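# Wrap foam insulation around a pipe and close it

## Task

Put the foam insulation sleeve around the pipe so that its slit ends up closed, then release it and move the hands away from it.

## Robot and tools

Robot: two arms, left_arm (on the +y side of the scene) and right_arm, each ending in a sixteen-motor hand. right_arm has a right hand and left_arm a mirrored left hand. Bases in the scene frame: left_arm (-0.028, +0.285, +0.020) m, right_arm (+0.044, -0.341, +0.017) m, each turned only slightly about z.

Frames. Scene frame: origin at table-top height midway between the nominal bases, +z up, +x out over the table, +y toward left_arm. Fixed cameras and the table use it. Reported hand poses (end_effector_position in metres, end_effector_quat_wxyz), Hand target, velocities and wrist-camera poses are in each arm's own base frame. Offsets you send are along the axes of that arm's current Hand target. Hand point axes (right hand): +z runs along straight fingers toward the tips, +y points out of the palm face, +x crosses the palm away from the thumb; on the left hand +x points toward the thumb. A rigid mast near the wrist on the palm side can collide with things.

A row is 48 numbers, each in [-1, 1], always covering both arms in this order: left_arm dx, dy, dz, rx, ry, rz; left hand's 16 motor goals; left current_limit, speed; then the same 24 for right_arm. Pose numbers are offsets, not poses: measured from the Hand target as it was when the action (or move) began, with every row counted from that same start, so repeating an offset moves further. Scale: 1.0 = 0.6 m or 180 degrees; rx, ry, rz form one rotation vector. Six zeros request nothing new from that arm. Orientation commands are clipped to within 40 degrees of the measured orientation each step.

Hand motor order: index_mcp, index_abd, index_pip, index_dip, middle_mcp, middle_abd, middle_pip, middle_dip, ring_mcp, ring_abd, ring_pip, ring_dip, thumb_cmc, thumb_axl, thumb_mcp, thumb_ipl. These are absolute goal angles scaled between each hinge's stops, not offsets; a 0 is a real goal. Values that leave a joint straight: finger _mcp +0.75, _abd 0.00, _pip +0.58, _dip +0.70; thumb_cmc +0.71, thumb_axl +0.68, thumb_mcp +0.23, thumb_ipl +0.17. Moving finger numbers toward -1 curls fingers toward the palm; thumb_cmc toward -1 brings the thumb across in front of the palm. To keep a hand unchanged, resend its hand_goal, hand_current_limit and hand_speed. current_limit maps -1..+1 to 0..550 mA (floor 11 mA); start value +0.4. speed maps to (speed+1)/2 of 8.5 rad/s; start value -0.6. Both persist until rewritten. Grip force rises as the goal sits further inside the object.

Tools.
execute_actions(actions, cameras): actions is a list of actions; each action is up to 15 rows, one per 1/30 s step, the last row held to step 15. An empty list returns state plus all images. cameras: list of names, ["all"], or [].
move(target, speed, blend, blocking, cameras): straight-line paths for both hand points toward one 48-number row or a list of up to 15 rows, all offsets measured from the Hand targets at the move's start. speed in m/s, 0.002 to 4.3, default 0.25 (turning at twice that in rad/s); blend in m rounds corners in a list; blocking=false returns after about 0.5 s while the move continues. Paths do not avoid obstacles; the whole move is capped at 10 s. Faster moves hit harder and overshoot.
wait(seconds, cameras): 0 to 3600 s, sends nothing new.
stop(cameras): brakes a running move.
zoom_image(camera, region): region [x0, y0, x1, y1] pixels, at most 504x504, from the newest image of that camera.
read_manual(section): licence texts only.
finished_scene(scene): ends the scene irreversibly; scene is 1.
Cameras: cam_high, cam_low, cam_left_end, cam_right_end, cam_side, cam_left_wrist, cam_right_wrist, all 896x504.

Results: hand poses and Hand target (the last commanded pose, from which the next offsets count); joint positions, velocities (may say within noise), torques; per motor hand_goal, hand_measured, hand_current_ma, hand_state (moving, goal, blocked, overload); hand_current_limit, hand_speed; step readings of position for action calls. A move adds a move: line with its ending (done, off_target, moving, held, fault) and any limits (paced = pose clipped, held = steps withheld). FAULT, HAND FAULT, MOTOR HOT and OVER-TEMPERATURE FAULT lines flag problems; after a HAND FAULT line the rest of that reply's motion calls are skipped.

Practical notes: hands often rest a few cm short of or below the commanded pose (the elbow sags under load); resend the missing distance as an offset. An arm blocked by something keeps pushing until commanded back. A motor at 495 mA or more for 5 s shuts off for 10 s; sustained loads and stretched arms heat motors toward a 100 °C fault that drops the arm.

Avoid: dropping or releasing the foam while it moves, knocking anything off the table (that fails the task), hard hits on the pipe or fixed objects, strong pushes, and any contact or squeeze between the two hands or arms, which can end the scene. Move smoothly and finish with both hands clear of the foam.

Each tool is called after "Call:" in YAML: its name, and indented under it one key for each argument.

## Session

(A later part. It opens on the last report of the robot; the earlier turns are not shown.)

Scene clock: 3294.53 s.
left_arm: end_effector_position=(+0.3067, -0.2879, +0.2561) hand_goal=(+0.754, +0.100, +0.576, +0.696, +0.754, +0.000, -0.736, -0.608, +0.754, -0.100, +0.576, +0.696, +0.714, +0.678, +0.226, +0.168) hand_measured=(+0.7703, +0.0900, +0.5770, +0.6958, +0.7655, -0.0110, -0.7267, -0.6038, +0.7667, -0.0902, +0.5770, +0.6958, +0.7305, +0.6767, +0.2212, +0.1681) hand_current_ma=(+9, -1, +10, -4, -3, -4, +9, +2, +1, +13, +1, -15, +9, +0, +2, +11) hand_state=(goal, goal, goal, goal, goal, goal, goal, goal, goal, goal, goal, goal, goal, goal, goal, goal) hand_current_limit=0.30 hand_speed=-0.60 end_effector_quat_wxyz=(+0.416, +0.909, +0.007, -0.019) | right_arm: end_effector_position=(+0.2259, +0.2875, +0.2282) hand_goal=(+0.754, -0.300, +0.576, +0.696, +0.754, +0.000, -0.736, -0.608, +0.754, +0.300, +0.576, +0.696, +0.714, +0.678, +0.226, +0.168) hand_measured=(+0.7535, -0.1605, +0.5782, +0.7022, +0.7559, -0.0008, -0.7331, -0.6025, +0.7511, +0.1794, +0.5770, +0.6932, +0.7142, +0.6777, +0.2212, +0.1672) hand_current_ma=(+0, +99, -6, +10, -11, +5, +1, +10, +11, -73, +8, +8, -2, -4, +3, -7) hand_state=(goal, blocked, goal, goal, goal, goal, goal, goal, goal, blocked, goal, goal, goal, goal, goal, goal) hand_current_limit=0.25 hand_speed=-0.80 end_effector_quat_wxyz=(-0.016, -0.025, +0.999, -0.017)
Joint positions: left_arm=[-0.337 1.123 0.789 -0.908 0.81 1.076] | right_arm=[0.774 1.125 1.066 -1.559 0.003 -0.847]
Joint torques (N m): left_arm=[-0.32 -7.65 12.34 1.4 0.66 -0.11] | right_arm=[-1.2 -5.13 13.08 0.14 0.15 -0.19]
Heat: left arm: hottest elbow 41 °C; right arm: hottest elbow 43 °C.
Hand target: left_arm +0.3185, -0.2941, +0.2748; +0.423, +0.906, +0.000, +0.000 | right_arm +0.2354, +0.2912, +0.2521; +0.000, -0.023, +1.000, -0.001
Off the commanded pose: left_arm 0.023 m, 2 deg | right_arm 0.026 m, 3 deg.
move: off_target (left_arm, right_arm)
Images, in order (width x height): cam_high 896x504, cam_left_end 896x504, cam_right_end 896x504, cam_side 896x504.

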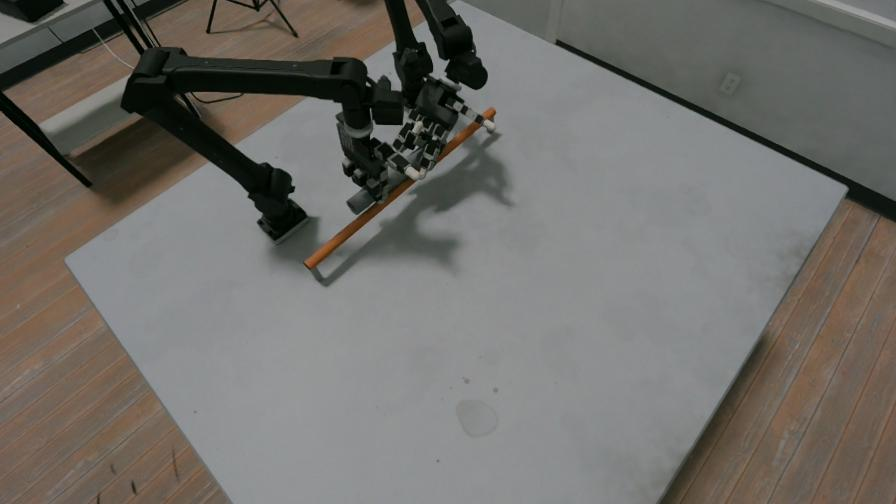

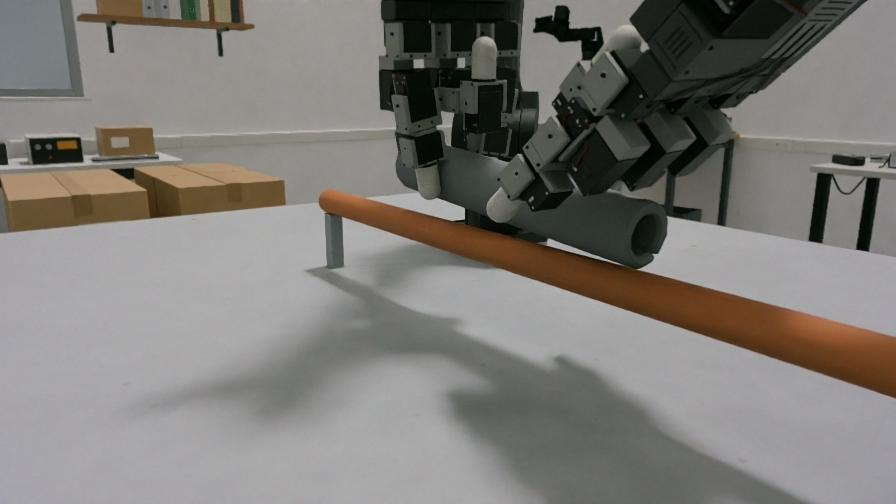

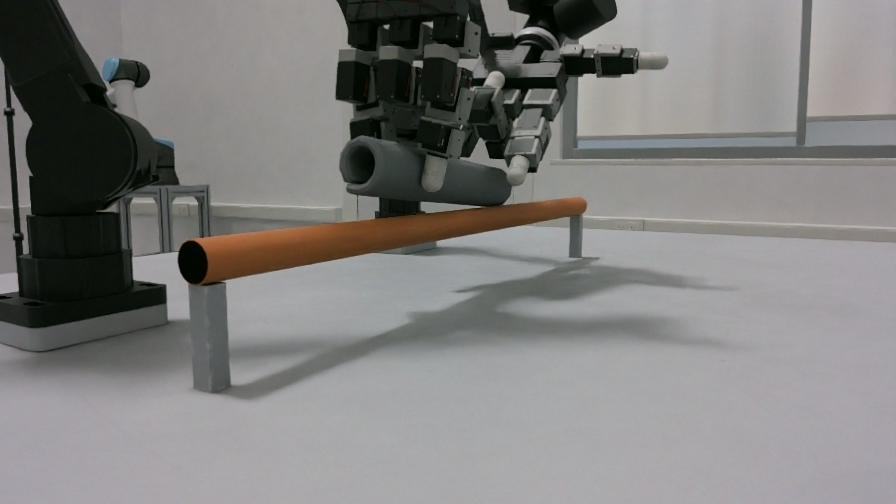

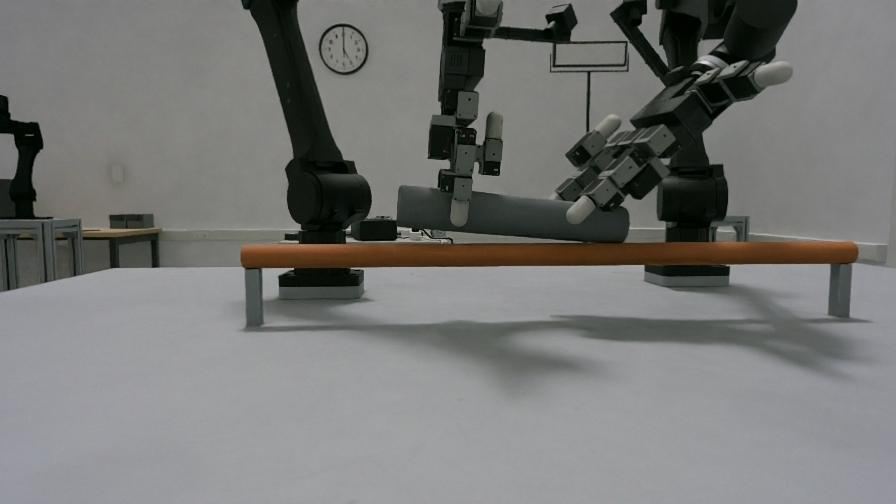

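Call:
move:
  target: [0,0,0,0,0,0,0.754,0.1,0.576,0.696,0.754,0,-0.737,-0.609,0.754,-0.1,0.576,0.696,0.714,0.678,0.226,0.168,0.3,-0.6,0,0,-0.0333,0,0,0,0.754,-0.3,0.576,0.696,0.754,0,-0.737,-0.609,0.754,0.3,0.576,0.696,0.714,0.678,0.226,0.168,0.25,-0.8]
  speed: 0.06
  cameras: ["cam_side","cam_right_end","cam_left_end"]

Call:
zoom_image:
  camera: "cam_left_end"
  region: [580, 180, 720, 300]

Call:
zoom_image:
  camera: "cam_right_end"
  region: [340, 120, 540, 220]

Scene clock: 3304.37 s.
left_arm: end_effector_position=(+0.3068, -0.2878, +0.2560) hand_goal=(+0.754, +0.100, +0.576, +0.696, +0.754, +0.000, -0.736, -0.608, +0.754, -0.100, +0.576, +0.696, +0.714, +0.678, +0.226, +0.168) hand_measured=(+0.7691, +0.0900, +0.5770, +0.6958, +0.7655, -0.0110, -0.7267, -0.6050, +0.7667, -0.0902, +0.5770, +0.6958, +0.7305, +0.6767, +0.2212, +0.1681) hand_current_ma=(+13, +2, +10, -5, -4, +4, +6, +6, +2, +9, +2, -8, +10, +1, +5, +8) hand_state=(goal, goal, goal, goal, goal, goal, goal, goal, goal, goal, goal, goal, goal, goal, goal, goal) hand_current_limit=0.30 hand_speed=-0.60 end_effector_quat_wxyz=(+0.416, +0.909, +0.008, -0.020) | right_arm: end_effector_position=(+0.2265, +0.2881, +0.2495) hand_goal=(+0.754, -0.300, +0.576, +0.696, +0.754, +0.000, -0.736, -0.608, +0.754, +0.300, +0.576, +0.696, +0.714, +0.678, +0.226, +0.168) hand_measured=(+0.7547, -0.1590, +0.5821, +0.7022, +0.7571, -0.0008, -0.7318, -0.6025, +0.7523, +0.1794, +0.5757, +0.6932, +0.7154, +0.6767, +0.2212, +0.1672) hand_current_ma=(+1, +99, -3, +7, -10, +5, +5, +5, +11, -70, +11, +12, +3, +2, +3, -3) hand_state=(goal, blocked, goal, goal, goal, goal, goal, goal, goal, blocked, goal, goal, goal, goal, goal, goal) hand_current_limit=0.25 hand_speed=-0.80 end_effector_quat_wxyz=(-0.015, -0.025, +0.999, -0.016)
Joint positions: left_arm=[-0.337 1.123 0.789 -0.908 0.81 1.075] | right_arm=[0.774 1.122 1.119 -1.611 0.003 -0.847]
Joint torques (N m): left_arm=[-0.5 -7.36 12.34 1.36 0.66 -0.1] | right_arm=[-1.2 -4.78 13.12 0.1 0.15 -0.18]
Heat: left arm: hottest elbow 41 °C; right arm: hottest elbow 44 °C.
Hand target: left_arm +0.3185, -0.2941, +0.2748; +0.423, +0.906, +0.000, +0.000 | right_arm +0.2355, +0.2913, +0.2721; +0.000, -0.023, +1.000, -0.001
Off the commanded pose: left_arm 0.023 m, 3 deg | right_arm 0.024 m, 2 deg.
move: off_target (right_arm)
Images, in order (width x height): cam_left_end 896x504, cam_right_end 896x504, cam_side 896x504.

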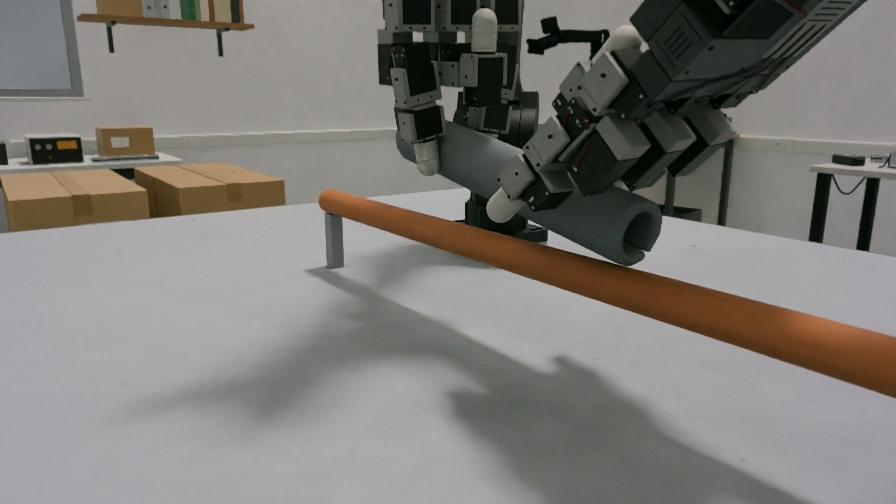

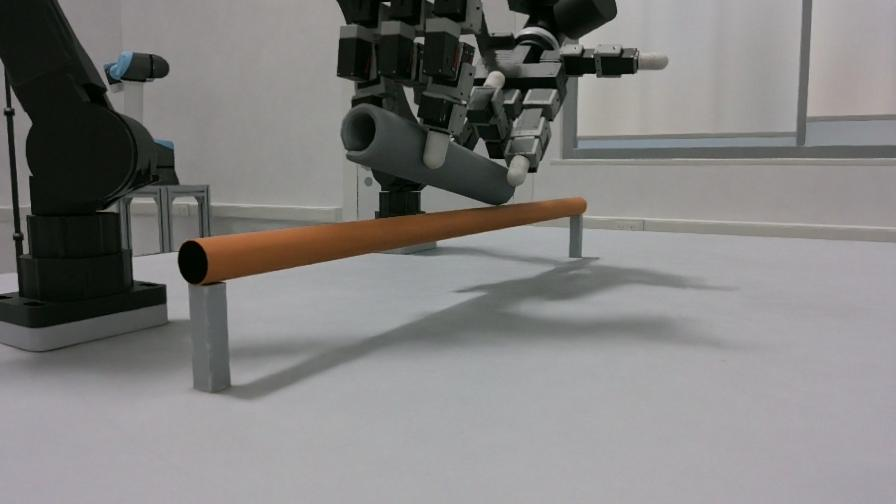

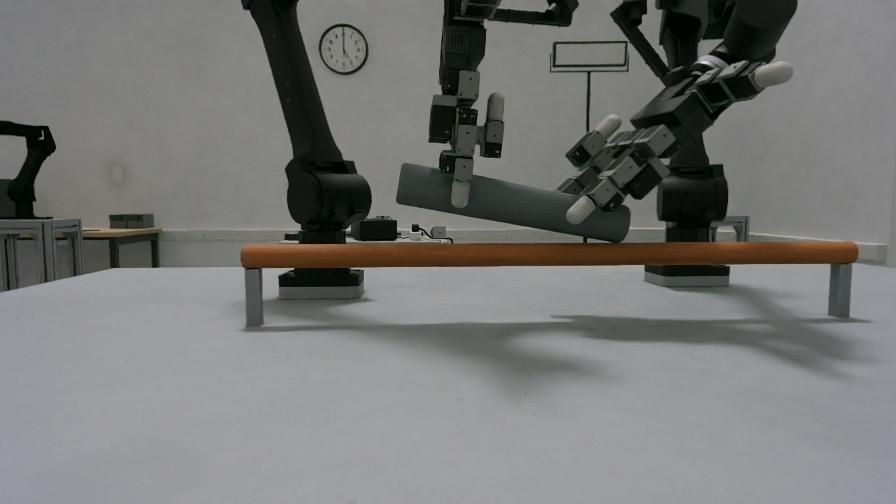

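Scaled by 3.600 from the camera's image (finer frame: 1280x720).

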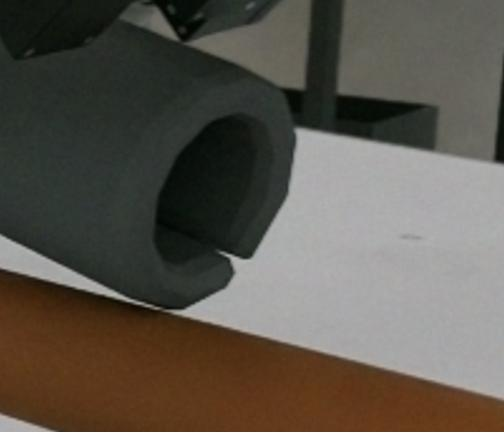

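Scaled by 2.520 from the camera's image (finer frame: 1280x720).

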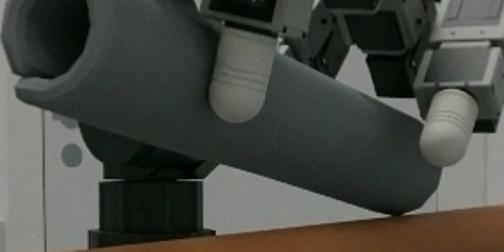

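Call:
move:
  target: [0,-0.0575,0.0482,0,0,0,0.754,0.1,0.576,0.696,0.754,0,-0.737,-0.609,0.754,-0.1,0.576,0.696,0.714,0.678,0.226,0.168,0.3,-0.6,0,0,0,0,0,0,0.754,-0.3,0.576,0.696,0.754,0,-0.737,-0.609,0.754,0.3,0.576,0.696,0.714,0.678,0.226,0.168,0.25,-0.8]
  speed: 0.05
  cameras: ["cam_side","cam_right_end","cam_left_end"]

Call:
zoom_image:
  camera: "cam_left_end"
  region: [580, 180, 720, 300]

Scene clock: 3315.13 s.
left_arm: end_effector_position=(+0.3189, -0.2921, +0.2450) hand_goal=(+0.754, +0.100, +0.576, +0.696, +0.754, +0.000, -0.736, -0.608, +0.754, -0.100, +0.576, +0.696, +0.714, +0.678, +0.226, +0.168) hand_measured=(+0.7703, +0.0900, +0.5770, +0.6958, +0.7655, -0.0110, -0.7254, -0.6038, +0.7691, -0.0990, +0.5770, +0.6958, +0.7293, +0.6767, +0.2212, +0.1672) hand_current_ma=(+11, +7, +3, -9, +0, +3, +7, +4, +10, +10, +9, -11, +9, +2, +5, +7) hand_state=(goal, goal, goal, goal, goal, goal, goal, goal, goal, goal, goal, goal, goal, goal, goal, goal) hand_current_limit=0.30 hand_speed=-0.60 end_effector_quat_wxyz=(+0.427, +0.904, -0.007, +0.013) | right_arm: end_effector_position=(+0.2264, +0.2880, +0.2495) hand_goal=(+0.754, -0.300, +0.576, +0.696, +0.754, +0.000, -0.736, -0.608, +0.754, +0.300, +0.576, +0.696, +0.714, +0.678, +0.226, +0.168) hand_measured=(+0.7607, -0.1590, +0.5821, +0.7022, +0.7571, -0.0008, -0.7331, -0.6038, +0.7486, +0.1780, +0.5744, +0.6920, +0.7142, +0.6777, +0.2212, +0.1681) hand_current_ma=(+1, +100, -5, +11, -10, +1, +0, +12, +7, -70, +12, +8, +4, +2, +2, -6) hand_state=(goal, blocked, goal, goal, goal, goal, goal, goal, goal, blocked, goal, goal, goal, goal, goal, goal) hand_current_limit=0.25 hand_speed=-0.80 end_effector_quat_wxyz=(-0.015, -0.025, +0.999, -0.016)
Joint positions: left_arm=[-0.337 1.157 0.76 -0.77 0.809 1.075] | right_arm=[0.774 1.122 1.119 -1.611 0.003 -0.847]
Joint torques (N m): left_arm=[-0.67 -6.42 7.68 1.55 0.61 -0.11] | right_arm=[-1.26 -4.84 13.11 0.16 0.16 -0.18]
Heat: left arm: hottest elbow 41 °C; right arm: hottest elbow 46 °C.
Hand target: left_arm +0.3184, -0.2941, +0.2299; +0.423, +0.906, +0.000, +0.000 | right_arm +0.2355, +0.2913, +0.2722; +0.000, -0.023, +1.000, -0.001
Off the commanded pose: left_arm 0.015 m, 2 deg | right_arm 0.025 m, 2 deg.
move: off_target (left_arm)
Images, in order (width x height): cam_left_end 896x504, cam_right_end 896x504, cam_side 896x504.

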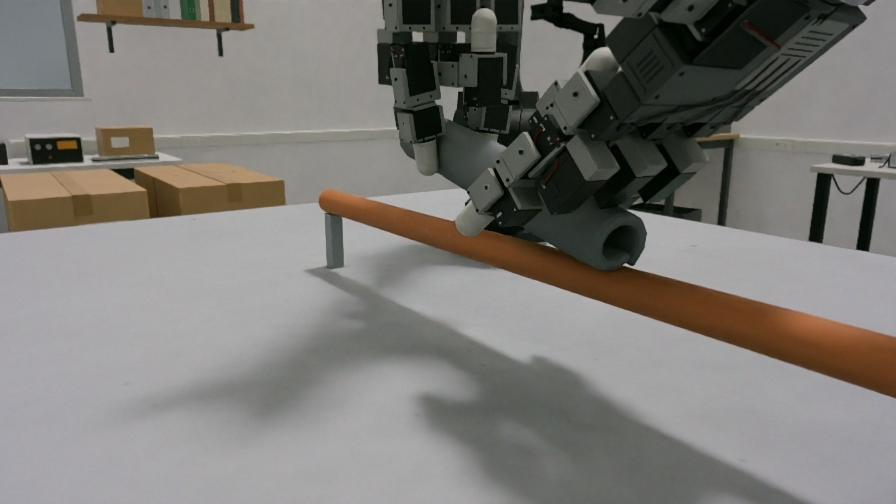

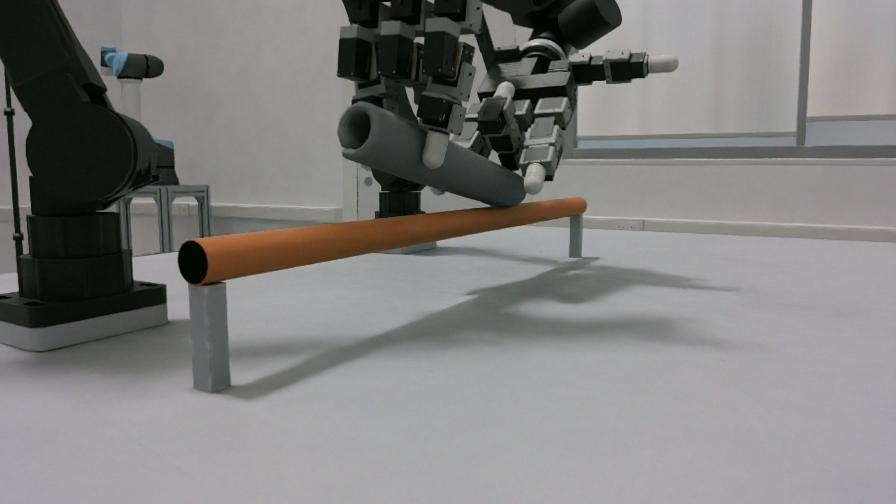

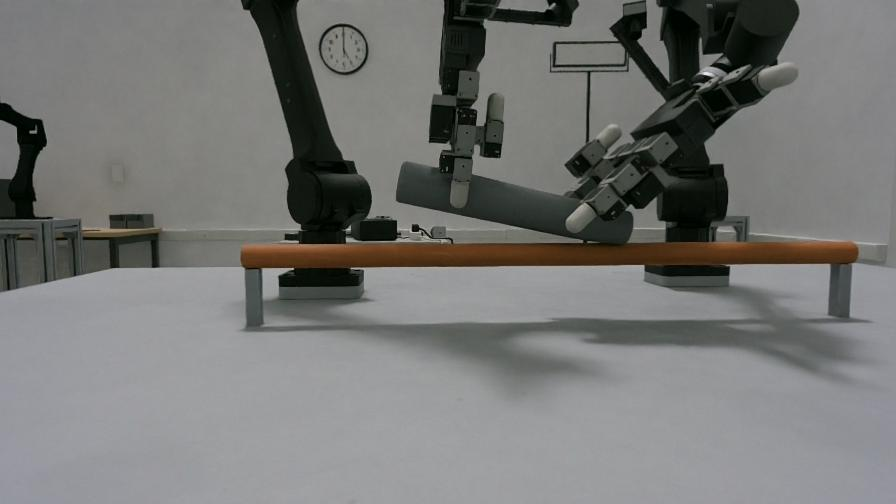

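Scaled by 3.600 from the camera's image (finer frame: 1280x720).

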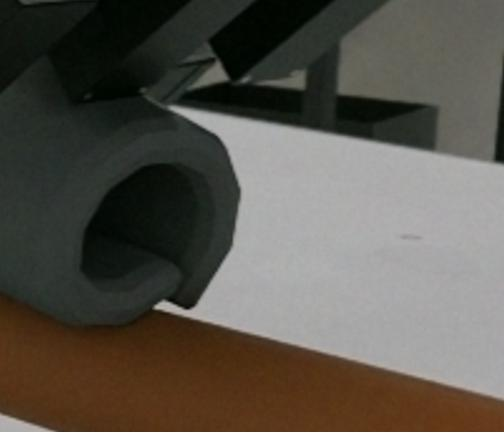

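Call:
move:
  target: [-0.0333,0,0,0,0,0,0.754,0.1,0.576,0.696,0.754,0,-0.737,-0.609,0.754,-0.1,0.576,0.696,0.714,0.678,0.226,0.168,0.3,-0.6,0,0,0,0,0,0,0.754,-0.3,0.576,0.696,0.754,0,-0.737,-0.609,0.754,0.3,0.576,0.696,0.714,0.678,0.226,0.168,0.25,-0.8]
  speed: 0.04
  cameras: ["cam_side","cam_right_end","cam_left_end"]

Call:
zoom_image:
  camera: "cam_left_end"
  region: [580, 180, 720, 300]

Scene clock: 3371.70 s.
left_arm: end_effector_position=(+0.3043, -0.2929, +0.2380) hand_goal=(+0.754, +0.100, +0.576, +0.696, +0.754, +0.000, -0.736, -0.608, +0.754, -0.100, +0.576, +0.696, +0.714, +0.678, +0.226, +0.168) hand_measured=(+0.7691, +0.0900, +0.5770, +0.6958, +0.7655, -0.0110, -0.7267, -0.6038, +0.7691, -0.0902, +0.5770, +0.6958, +0.7305, +0.6767, +0.2212, +0.1672) hand_current_ma=(+11, +1, +8, -10, -5, +2, +10, +4, +3, +10, +3, -8, +10, +0, -3, +7) hand_state=(goal, goal, goal, goal, goal, goal, goal, goal, goal, goal, goal, goal, goal, goal, goal, goal) hand_current_limit=0.30 hand_speed=-0.60 end_effector_quat_wxyz=(+0.425, +0.905, -0.004, +0.007) | right_arm: end_effector_position=(+0.2262, +0.2878, +0.2494) hand_goal=(+0.754, -0.300, +0.576, +0.696, +0.754, +0.000, -0.736, -0.608, +0.754, +0.300, +0.576, +0.696, +0.714, +0.678, +0.226, +0.168) hand_measured=(+0.7571, -0.1605, +0.5808, +0.7022, +0.7571, -0.0008, -0.7318, -0.6025, +0.7535, +0.1794, +0.5834, +0.7022, +0.7142, +0.6777, +0.2222, +0.1681) hand_current_ma=(+5, +97, -3, +7, -8, +7, +4, +7, +7, -74, +10, +12, +1, +0, +3, +0) hand_state=(goal, blocked, goal, goal, goal, goal, goal, goal, goal, blocked, goal, goal, goal, goal, goal, goal) hand_current_limit=0.25 hand_speed=-0.80 end_effector_quat_wxyz=(-0.015, -0.025, +0.999, -0.016)
Joint positions: left_arm=[-0.356 1.125 0.719 -0.756 0.802 1.047] | right_arm=[0.774 1.122 1.119 -1.612 0.003 -0.847]
Joint torques (N m): left_arm=[-1.03 -8.18 7.23 1.39 0.57 -0.14] | right_arm=[-1.2 -4.78 13.11 0.2 0.16 -0.19]
Motor temperatures (°C): left_arm=[25 39 37 24 25 22] | right_arm=[23 28 51 25 24 22]
Heat: left arm: hottest shoulder 39 °C; right arm: hottest elbow 51 °C.
Hand target: left_arm +0.2985, -0.2941, +0.2299; +0.423, +0.906, +0.000, +0.000 | right_arm +0.2355, +0.2913, +0.2722; +0.000, -0.023, +1.000, -0.001
Off the commanded pose: left_arm 0.010 m, 1 deg | right_arm 0.025 m, 3 deg.
move: done
Images, in order (width x height): cam_left_end 896x504, cam_right_end 896x504, cam_side 896x504.

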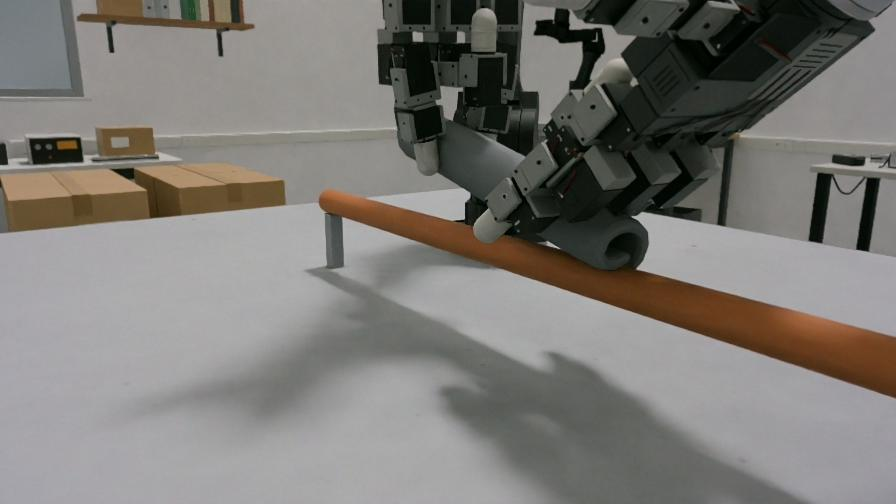

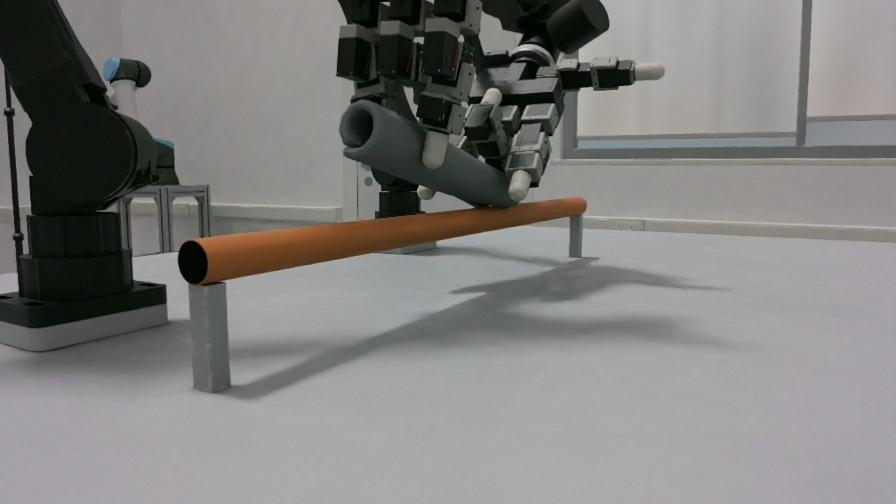

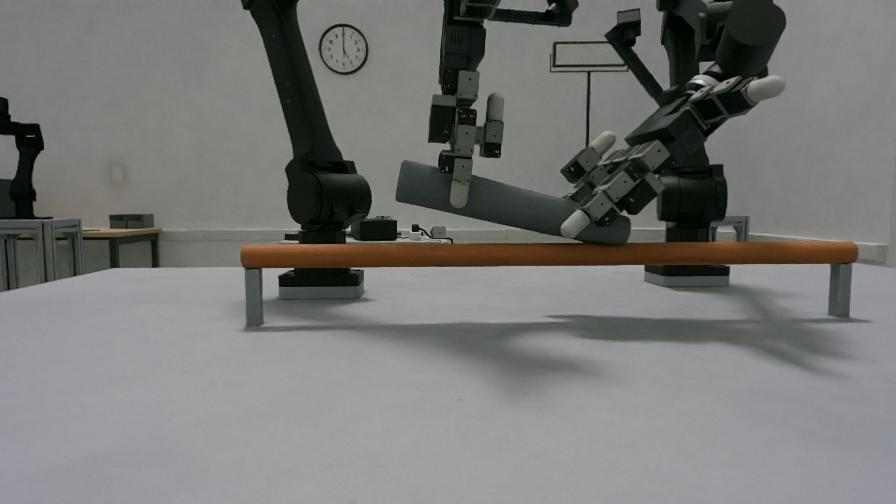

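Scaled by 3.600 from the camera's image (finer frame: 1280x720).

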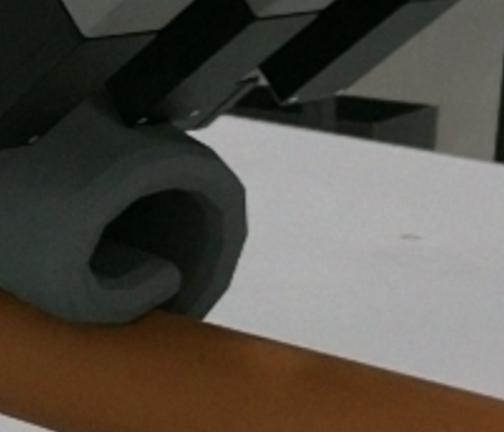

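Call:
zoom_image:
  camera: "cam_right_end"
  region: [440, 150, 560, 230]

Call:
zoom_image:
  camera: "cam_side"
  region: [560, 170, 680, 280]

Call:
execute_actions:
  actions: []
  cameras: ["cam_high","cam_left_wrist"]

Call:
zoom_image:
  camera: "cam_high"
  region: [340, 110, 500, 230]

Call:
zoom_image:
  camera: "cam_left_wrist"
  region: [380, 0, 680, 270]

Scaled by 4.200 from the camera's image (finer frame: 1280x720).

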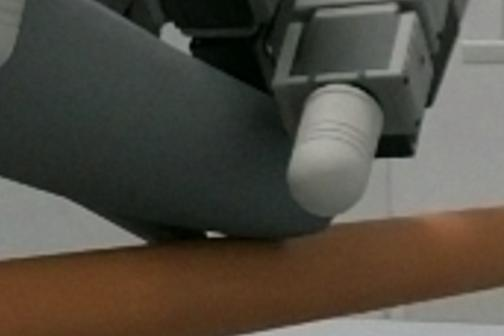

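Scaled by 4.200 from the camera's image (finer frame: 1280x720).

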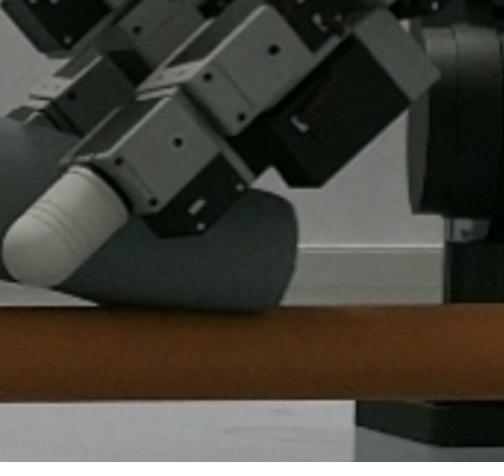

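Scene clock: 3385.70 s.
left_arm: end_effector_position=(+0.3044, -0.2929, +0.2380) hand_goal=(+0.754, +0.100, +0.576, +0.696, +0.754, +0.000, -0.736, -0.608, +0.754, -0.100, +0.576, +0.696, +0.714, +0.678, +0.226, +0.168) hand_measured=(+0.7691, +0.0900, +0.5770, +0.6958, +0.7655, -0.0110, -0.7254, -0.6050, +0.7691, -0.0902, +0.5770, +0.6958, +0.7305, +0.6777, +0.2212, +0.1681) hand_current_ma=(+11, +0, +12, -10, -4, +7, +7, +6, +3, +12, -5, -10, +11, -4, +1, +10) hand_state=(goal, goal, goal, goal, goal, goal, goal, goal, goal, goal, goal, goal, goal, goal, goal, goal) hand_current_limit=0.30 hand_speed=-0.60 end_effector_quat_wxyz=(+0.426, +0.905, -0.003, +0.006) | right_arm: end_effector_position=(+0.2262, +0.2878, +0.2494) hand_goal=(+0.754, -0.300, +0.576, +0.696, +0.754, +0.000, -0.736, -0.608, +0.754, +0.300, +0.576, +0.696, +0.714, +0.678, +0.226, +0.168) hand_measured=(+0.7583, -0.1605, +0.5821, +0.7022, +0.7571, -0.0008, -0.7318, -0.6025, +0.7547, +0.1780, +0.5847, +0.7009, +0.7142, +0.6767, +0.2212, +0.1681) hand_current_ma=(+0, +105, -5, +9, -11, +6, +3, +10, +10, -72, +10, +10, +1, -3, +6, -5) hand_state=(goal, blocked, goal, goal, goal, goal, goal, goal, goal, blocked, goal, goal, goal, goal, goal, goal) hand_current_limit=0.25 hand_speed=-0.80 end_effector_quat_wxyz=(-0.015, -0.025, +0.999, -0.016)
Joint positions: left_arm=[-0.356 1.125 0.719 -0.756 0.802 1.047] | right_arm=[0.774 1.122 1.119 -1.612 0.003 -0.847]
Joint velocities: within noise
Joint torques (N m): left_arm=[-0.73 -8.06 7.28 1.33 0.57 -0.14] | right_arm=[-1.14 -4.84 13.12 0.2 0.16 -0.19]
Motor temperatures (°C): left_arm=[25 39 37 24 24 22] | right_arm=[23 28 52 25 24 22]
Heat: left arm: hottest shoulder 39 °C; right arm: hottest elbow 52 °C.
Hand target: left_arm +0.2985, -0.2941, +0.2299; +0.423, +0.906, +0.000, +0.000 | right_arm +0.2355, +0.2913, +0.2722; +0.000, -0.023, +1.000, -0.001
Off the commanded pose: left_arm 0.010 m, 1 deg | right_arm 0.025 m, 3 deg.
camera_calibration:
cam_left_wrist: T_world_to_cam=[[-0.76423, 0.42565, -0.48454, 0.43807], [0.4621, 0.88547, 0.04901, 0.06719], [0.44991, -0.18645, -0.8734, 0.14406]] pos_world=[0.23892, -0.2191, 0.33479]
Images, in order (width x height): cam_high 896x504, cam_left_wrist 896x504.

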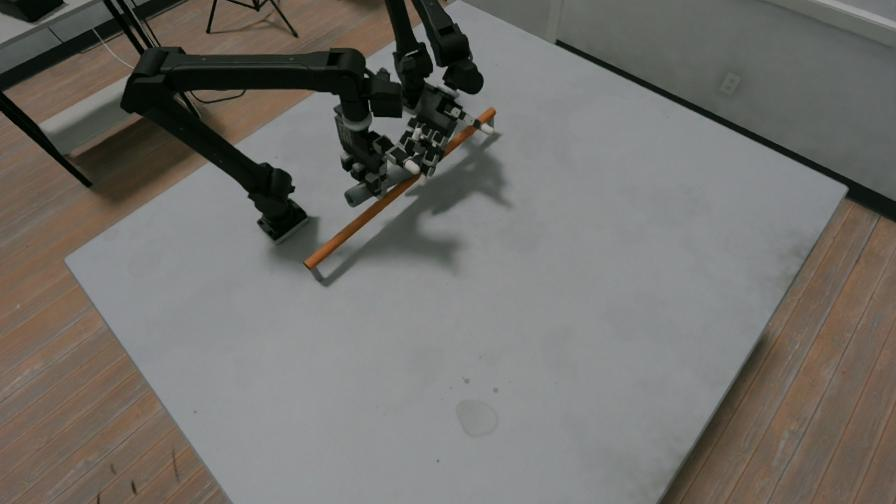

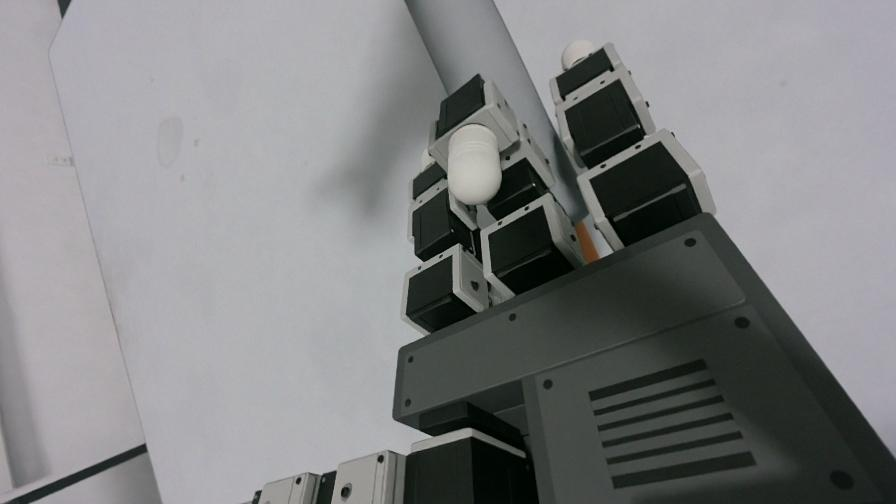

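Scaled by 3.150 from the camera's image (finer frame: 1280x720).

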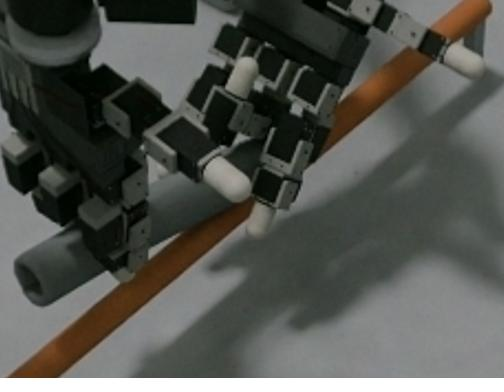

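Scaled by 1.680 from the camera's image (finer frame: 1280x720).

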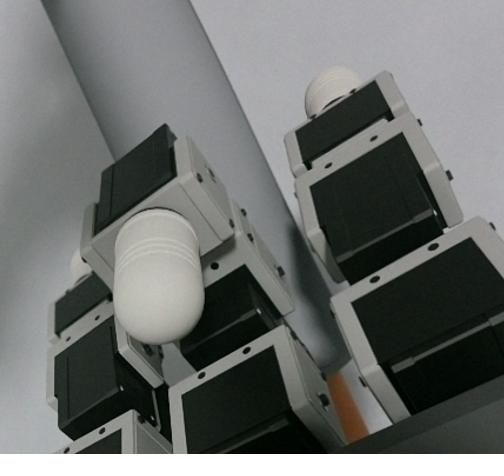

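Call:
move:
  target: [0,0,0,0,0,0,0.754,-0.3,0.576,0.696,0.754,0,-0.737,-0.609,0.754,0.3,0.576,0.696,0.714,0.678,0.226,0.168,0.4,-0.7,0,0,0,0,0,0,0.754,-0.3,0.576,0.696,0.754,0,-0.737,-0.609,0.754,0.3,0.576,0.696,0.714,0.678,0.226,0.168,0.25,-0.8]
  speed: 0.04
  cameras: ["cam_side","cam_right_end","cam_left_end"]

Call:
zoom_image:
  camera: "cam_left_end"
  region: [580, 180, 720, 300]

Call:
zoom_image:
  camera: "cam_right_end"
  region: [440, 150, 560, 230]

Scene clock: 3414.83 s.
left_arm: end_effector_position=(+0.3046, -0.2929, +0.2381) hand_goal=(+0.754, -0.300, +0.576, +0.696, +0.754, +0.000, -0.736, -0.608, +0.754, +0.300, +0.576, +0.696, +0.714, +0.678, +0.226, +0.168) hand_measured=(+0.7691, -0.0916, +0.5770, +0.6920, +0.7679, -0.0110, -0.7267, -0.6050, +0.7691, +0.0710, +0.5770, +0.6958, +0.7305, +0.6777, +0.2212, +0.1672) hand_current_ma=(+14, +100, +10, -6, -2, +4, +9, +7, +8, -106, -3, -11, +7, -6, +3, +10) hand_state=(goal, blocked, goal, goal, goal, goal, goal, goal, goal, blocked, goal, goal, goal, goal, goal, goal) hand_current_limit=0.40 hand_speed=-0.70 end_effector_quat_wxyz=(+0.426, +0.905, -0.003, +0.007) | right_arm: end_effector_position=(+0.2262, +0.2878, +0.2494) hand_goal=(+0.754, -0.300, +0.576, +0.696, +0.754, +0.000, -0.736, -0.608, +0.754, +0.300, +0.576, +0.696, +0.714, +0.678, +0.226, +0.168) hand_measured=(+0.7571, -0.1605, +0.5821, +0.7022, +0.7559, -0.0023, -0.7318, -0.6038, +0.7523, +0.1794, +0.5821, +0.7009, +0.7154, +0.6767, +0.2212, +0.1672) hand_current_ma=(+3, +101, -2, +9, -13, +1, +3, +13, +5, -73, +14, +6, +4, -2, +4, -5) hand_state=(goal, blocked, goal, goal, goal, goal, goal, goal, goal, blocked, goal, goal, goal, goal, goal, goal) hand_current_limit=0.25 hand_speed=-0.80 end_effector_quat_wxyz=(-0.015, -0.025, +0.999, -0.016)
Joint positions: left_arm=[-0.356 1.125 0.719 -0.755 0.802 1.046] | right_arm=[0.774 1.122 1.119 -1.612 0.003 -0.847]
Joint torques (N m): left_arm=[-0.79 -8.18 7.31 1.35 0.58 -0.11] | right_arm=[-1.2 -4.84 13.09 0.18 0.16 -0.19]
Heat: left arm: hottest shoulder 39 °C; right arm: hottest elbow 53 °C.
Hand target: left_arm +0.2986, -0.2940, +0.2299; +0.423, +0.906, +0.001, +0.000 | right_arm +0.2355, +0.2913, +0.2722; +0.000, -0.023, +1.000, -0.001
Off the commanded pose: left_arm 0.010 m, 1 deg | right_arm 0.025 m, 3 deg.
move: done
Images, in order (width x height): cam_left_end 896x504, cam_right_end 896x504, cam_side 896x504.

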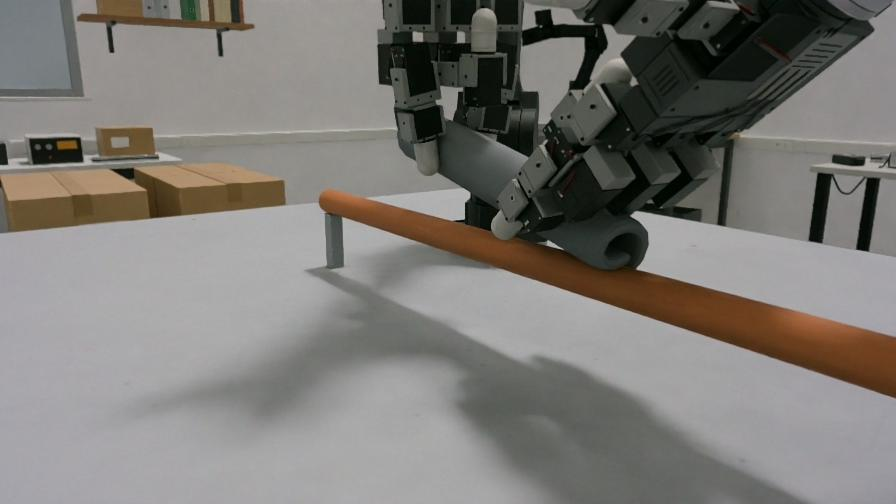

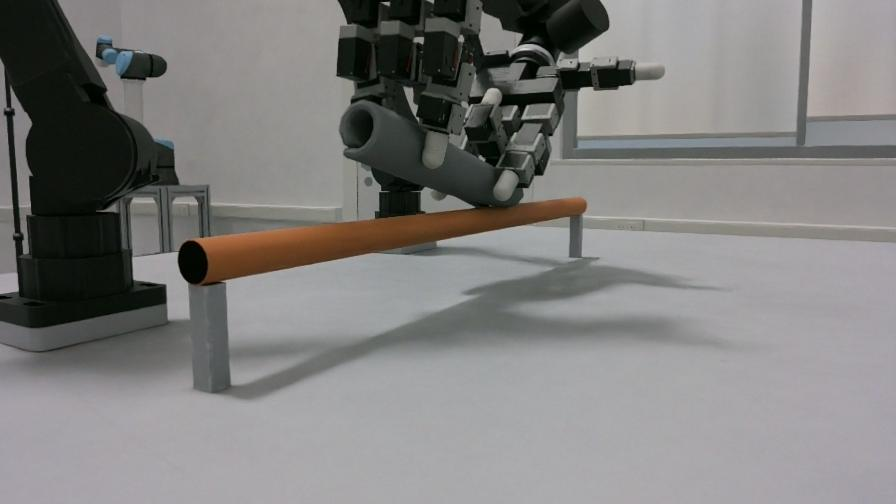

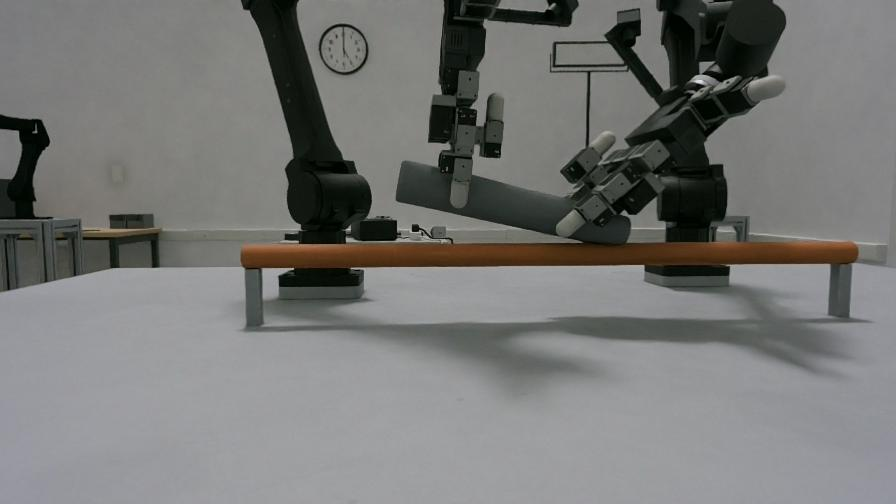

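Scaled by 3.600 from the camera's image (finer frame: 1280x720).

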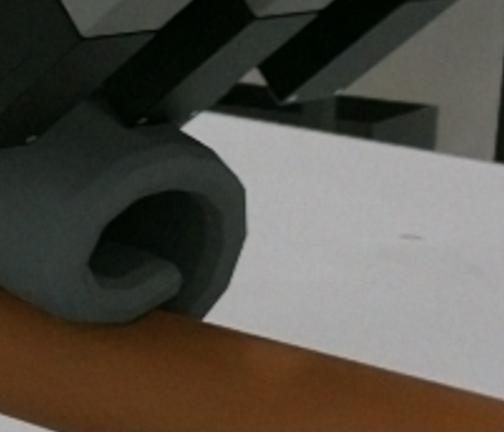

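Scaled by 4.200 from the camera's image (finer frame: 1280x720).

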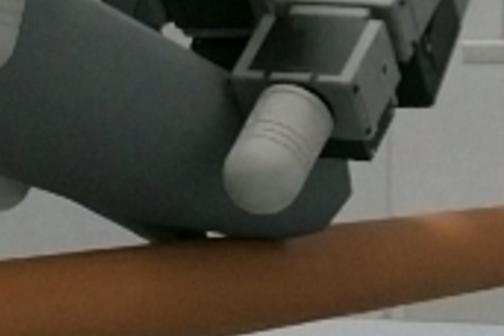

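Call:
move:
  target: [0,-0.0256,0.0214,0,0,0,0.754,-0.3,0.576,0.696,0.754,0,-0.737,-0.609,0.754,0.3,0.576,0.696,0.714,0.678,0.226,0.168,0.4,-0.7,0,0,0,0,0,0,0.754,-0.3,0.576,0.696,0.754,0,-0.737,-0.609,0.754,0.3,0.576,0.696,0.714,0.678,0.226,0.168,0.25,-0.8]
  speed: 0.03
  cameras: ["cam_side","cam_right_end","cam_left_end"]

Call:
zoom_image:
  camera: "cam_left_end"
  region: [580, 180, 720, 300]

Call:
zoom_image:
  camera: "cam_right_end"
  region: [440, 150, 560, 230]

Scene clock: 3445.47 s.
left_arm: end_effector_position=(+0.3036, -0.2927, +0.2315) hand_goal=(+0.754, -0.300, +0.576, +0.696, +0.754, +0.000, -0.736, -0.608, +0.754, +0.300, +0.576, +0.696, +0.714, +0.678, +0.226, +0.168) hand_measured=(+0.7691, -0.0931, +0.5757, +0.6932, +0.7691, -0.0125, -0.7254, -0.6038, +0.7691, +0.0710, +0.5744, +0.6958, +0.7305, +0.6767, +0.2203, +0.1681) hand_current_ma=(+17, +104, +5, -7, +3, +5, +9, +8, +8, -106, +0, -7, +10, -1, +2, +12) hand_state=(goal, blocked, goal, goal, goal, goal, goal, goal, goal, blocked, goal, goal, goal, goal, goal, goal) hand_current_limit=0.40 hand_speed=-0.70 end_effector_quat_wxyz=(+0.431, +0.902, -0.010, +0.022) | right_arm: end_effector_position=(+0.2262, +0.2878, +0.2494) hand_goal=(+0.754, -0.300, +0.576, +0.696, +0.754, +0.000, -0.736, -0.608, +0.754, +0.300, +0.576, +0.696, +0.714, +0.678, +0.226, +0.168) hand_measured=(+0.7559, -0.1605, +0.5821, +0.7022, +0.7571, -0.0008, -0.7331, -0.6025, +0.7486, +0.1780, +0.5821, +0.7009, +0.7142, +0.6777, +0.2222, +0.1672) hand_current_ma=(+2, +102, -3, +9, -10, +5, +2, +10, +8, -70, +8, +15, +1, -4, +6, -4) hand_state=(goal, blocked, goal, goal, goal, goal, goal, goal, goal, blocked, goal, goal, goal, goal, goal, goal) hand_current_limit=0.25 hand_speed=-0.80 end_effector_quat_wxyz=(-0.015, -0.025, +0.999, -0.016)
Joint positions: left_arm=[-0.356 1.125 0.688 -0.689 0.802 1.046] | right_arm=[0.774 1.122 1.119 -1.612 0.003 -0.847]
Joint torques (N m): left_arm=[-0.91 -5.71 6.78 1.37 0.54 -0.12] | right_arm=[-1.32 -4.84 13.11 0.17 0.16 -0.18]
Heat: left arm: hottest shoulder 38 °C; right arm: hottest elbow 53 °C.
Hand target: left_arm +0.2985, -0.2941, +0.2100; +0.423, +0.906, +0.000, +0.000 | right_arm +0.2355, +0.2913, +0.2722; +0.000, -0.023, +1.000, -0.001
Off the commanded pose: left_arm 0.022 m, 3 deg | right_arm 0.025 m, 3 deg.
move: off_target (left_arm)
Images, in order (width x height): cam_left_end 896x504, cam_right_end 896x504, cam_side 896x504.

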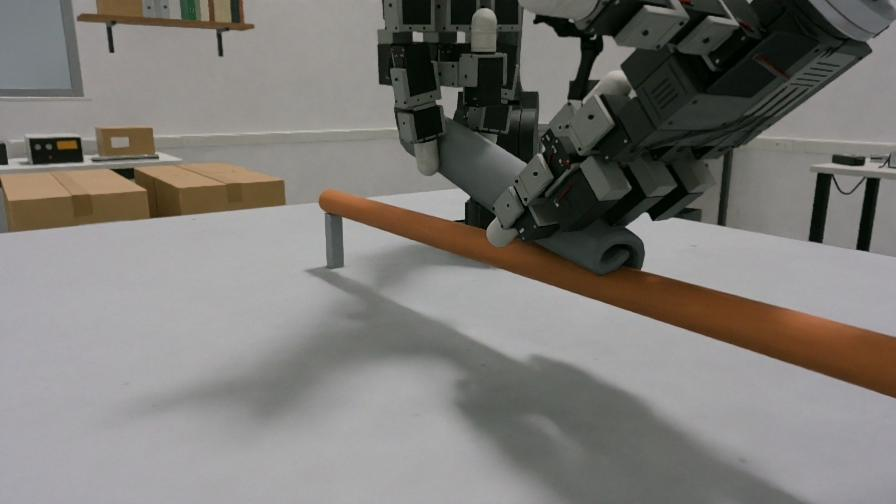

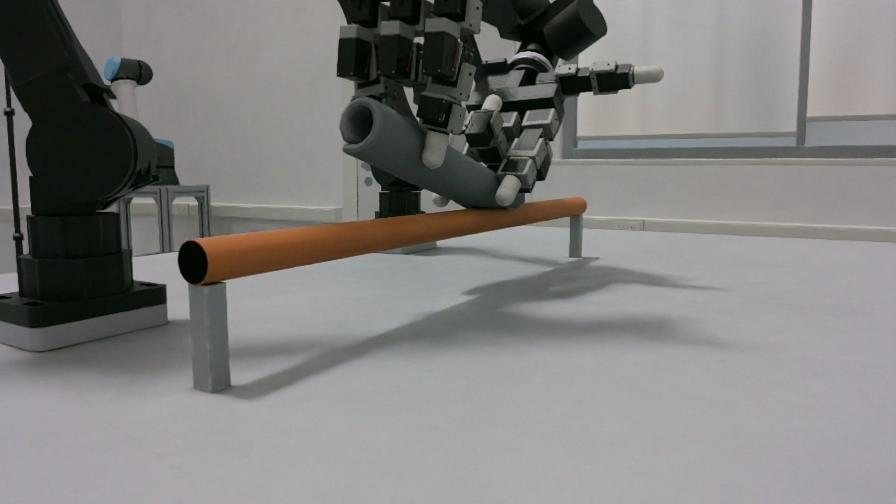

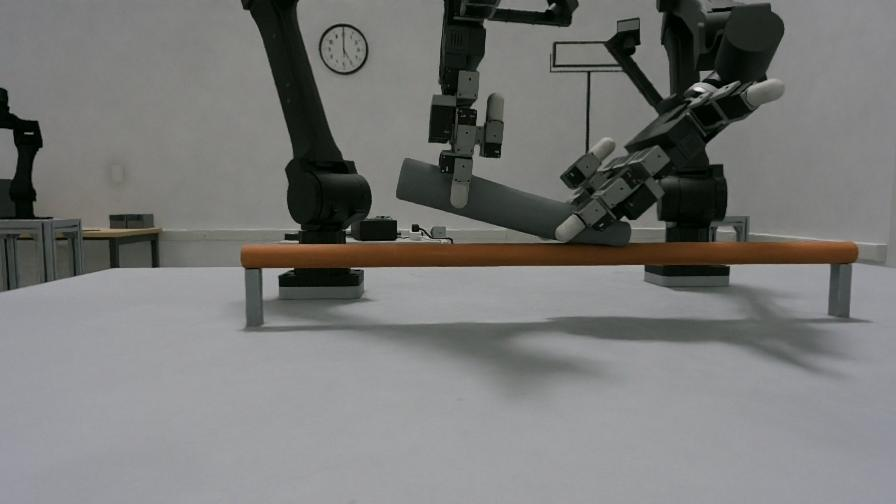

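Scaled by 3.600 from the camera's image (finer frame: 1280x720).

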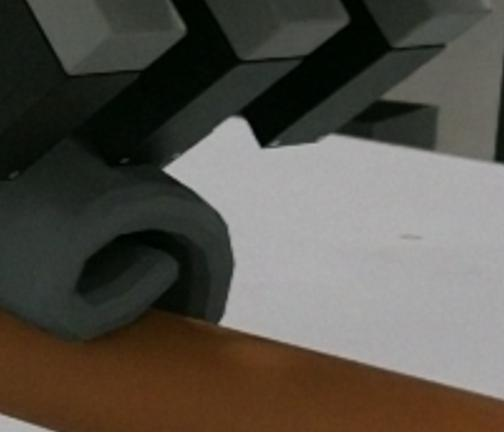

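Scaled by 4.200 from the camera's image (finer frame: 1280x720).

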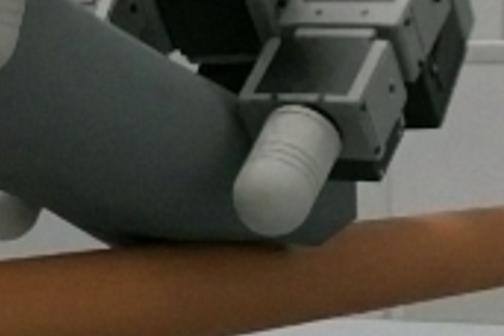

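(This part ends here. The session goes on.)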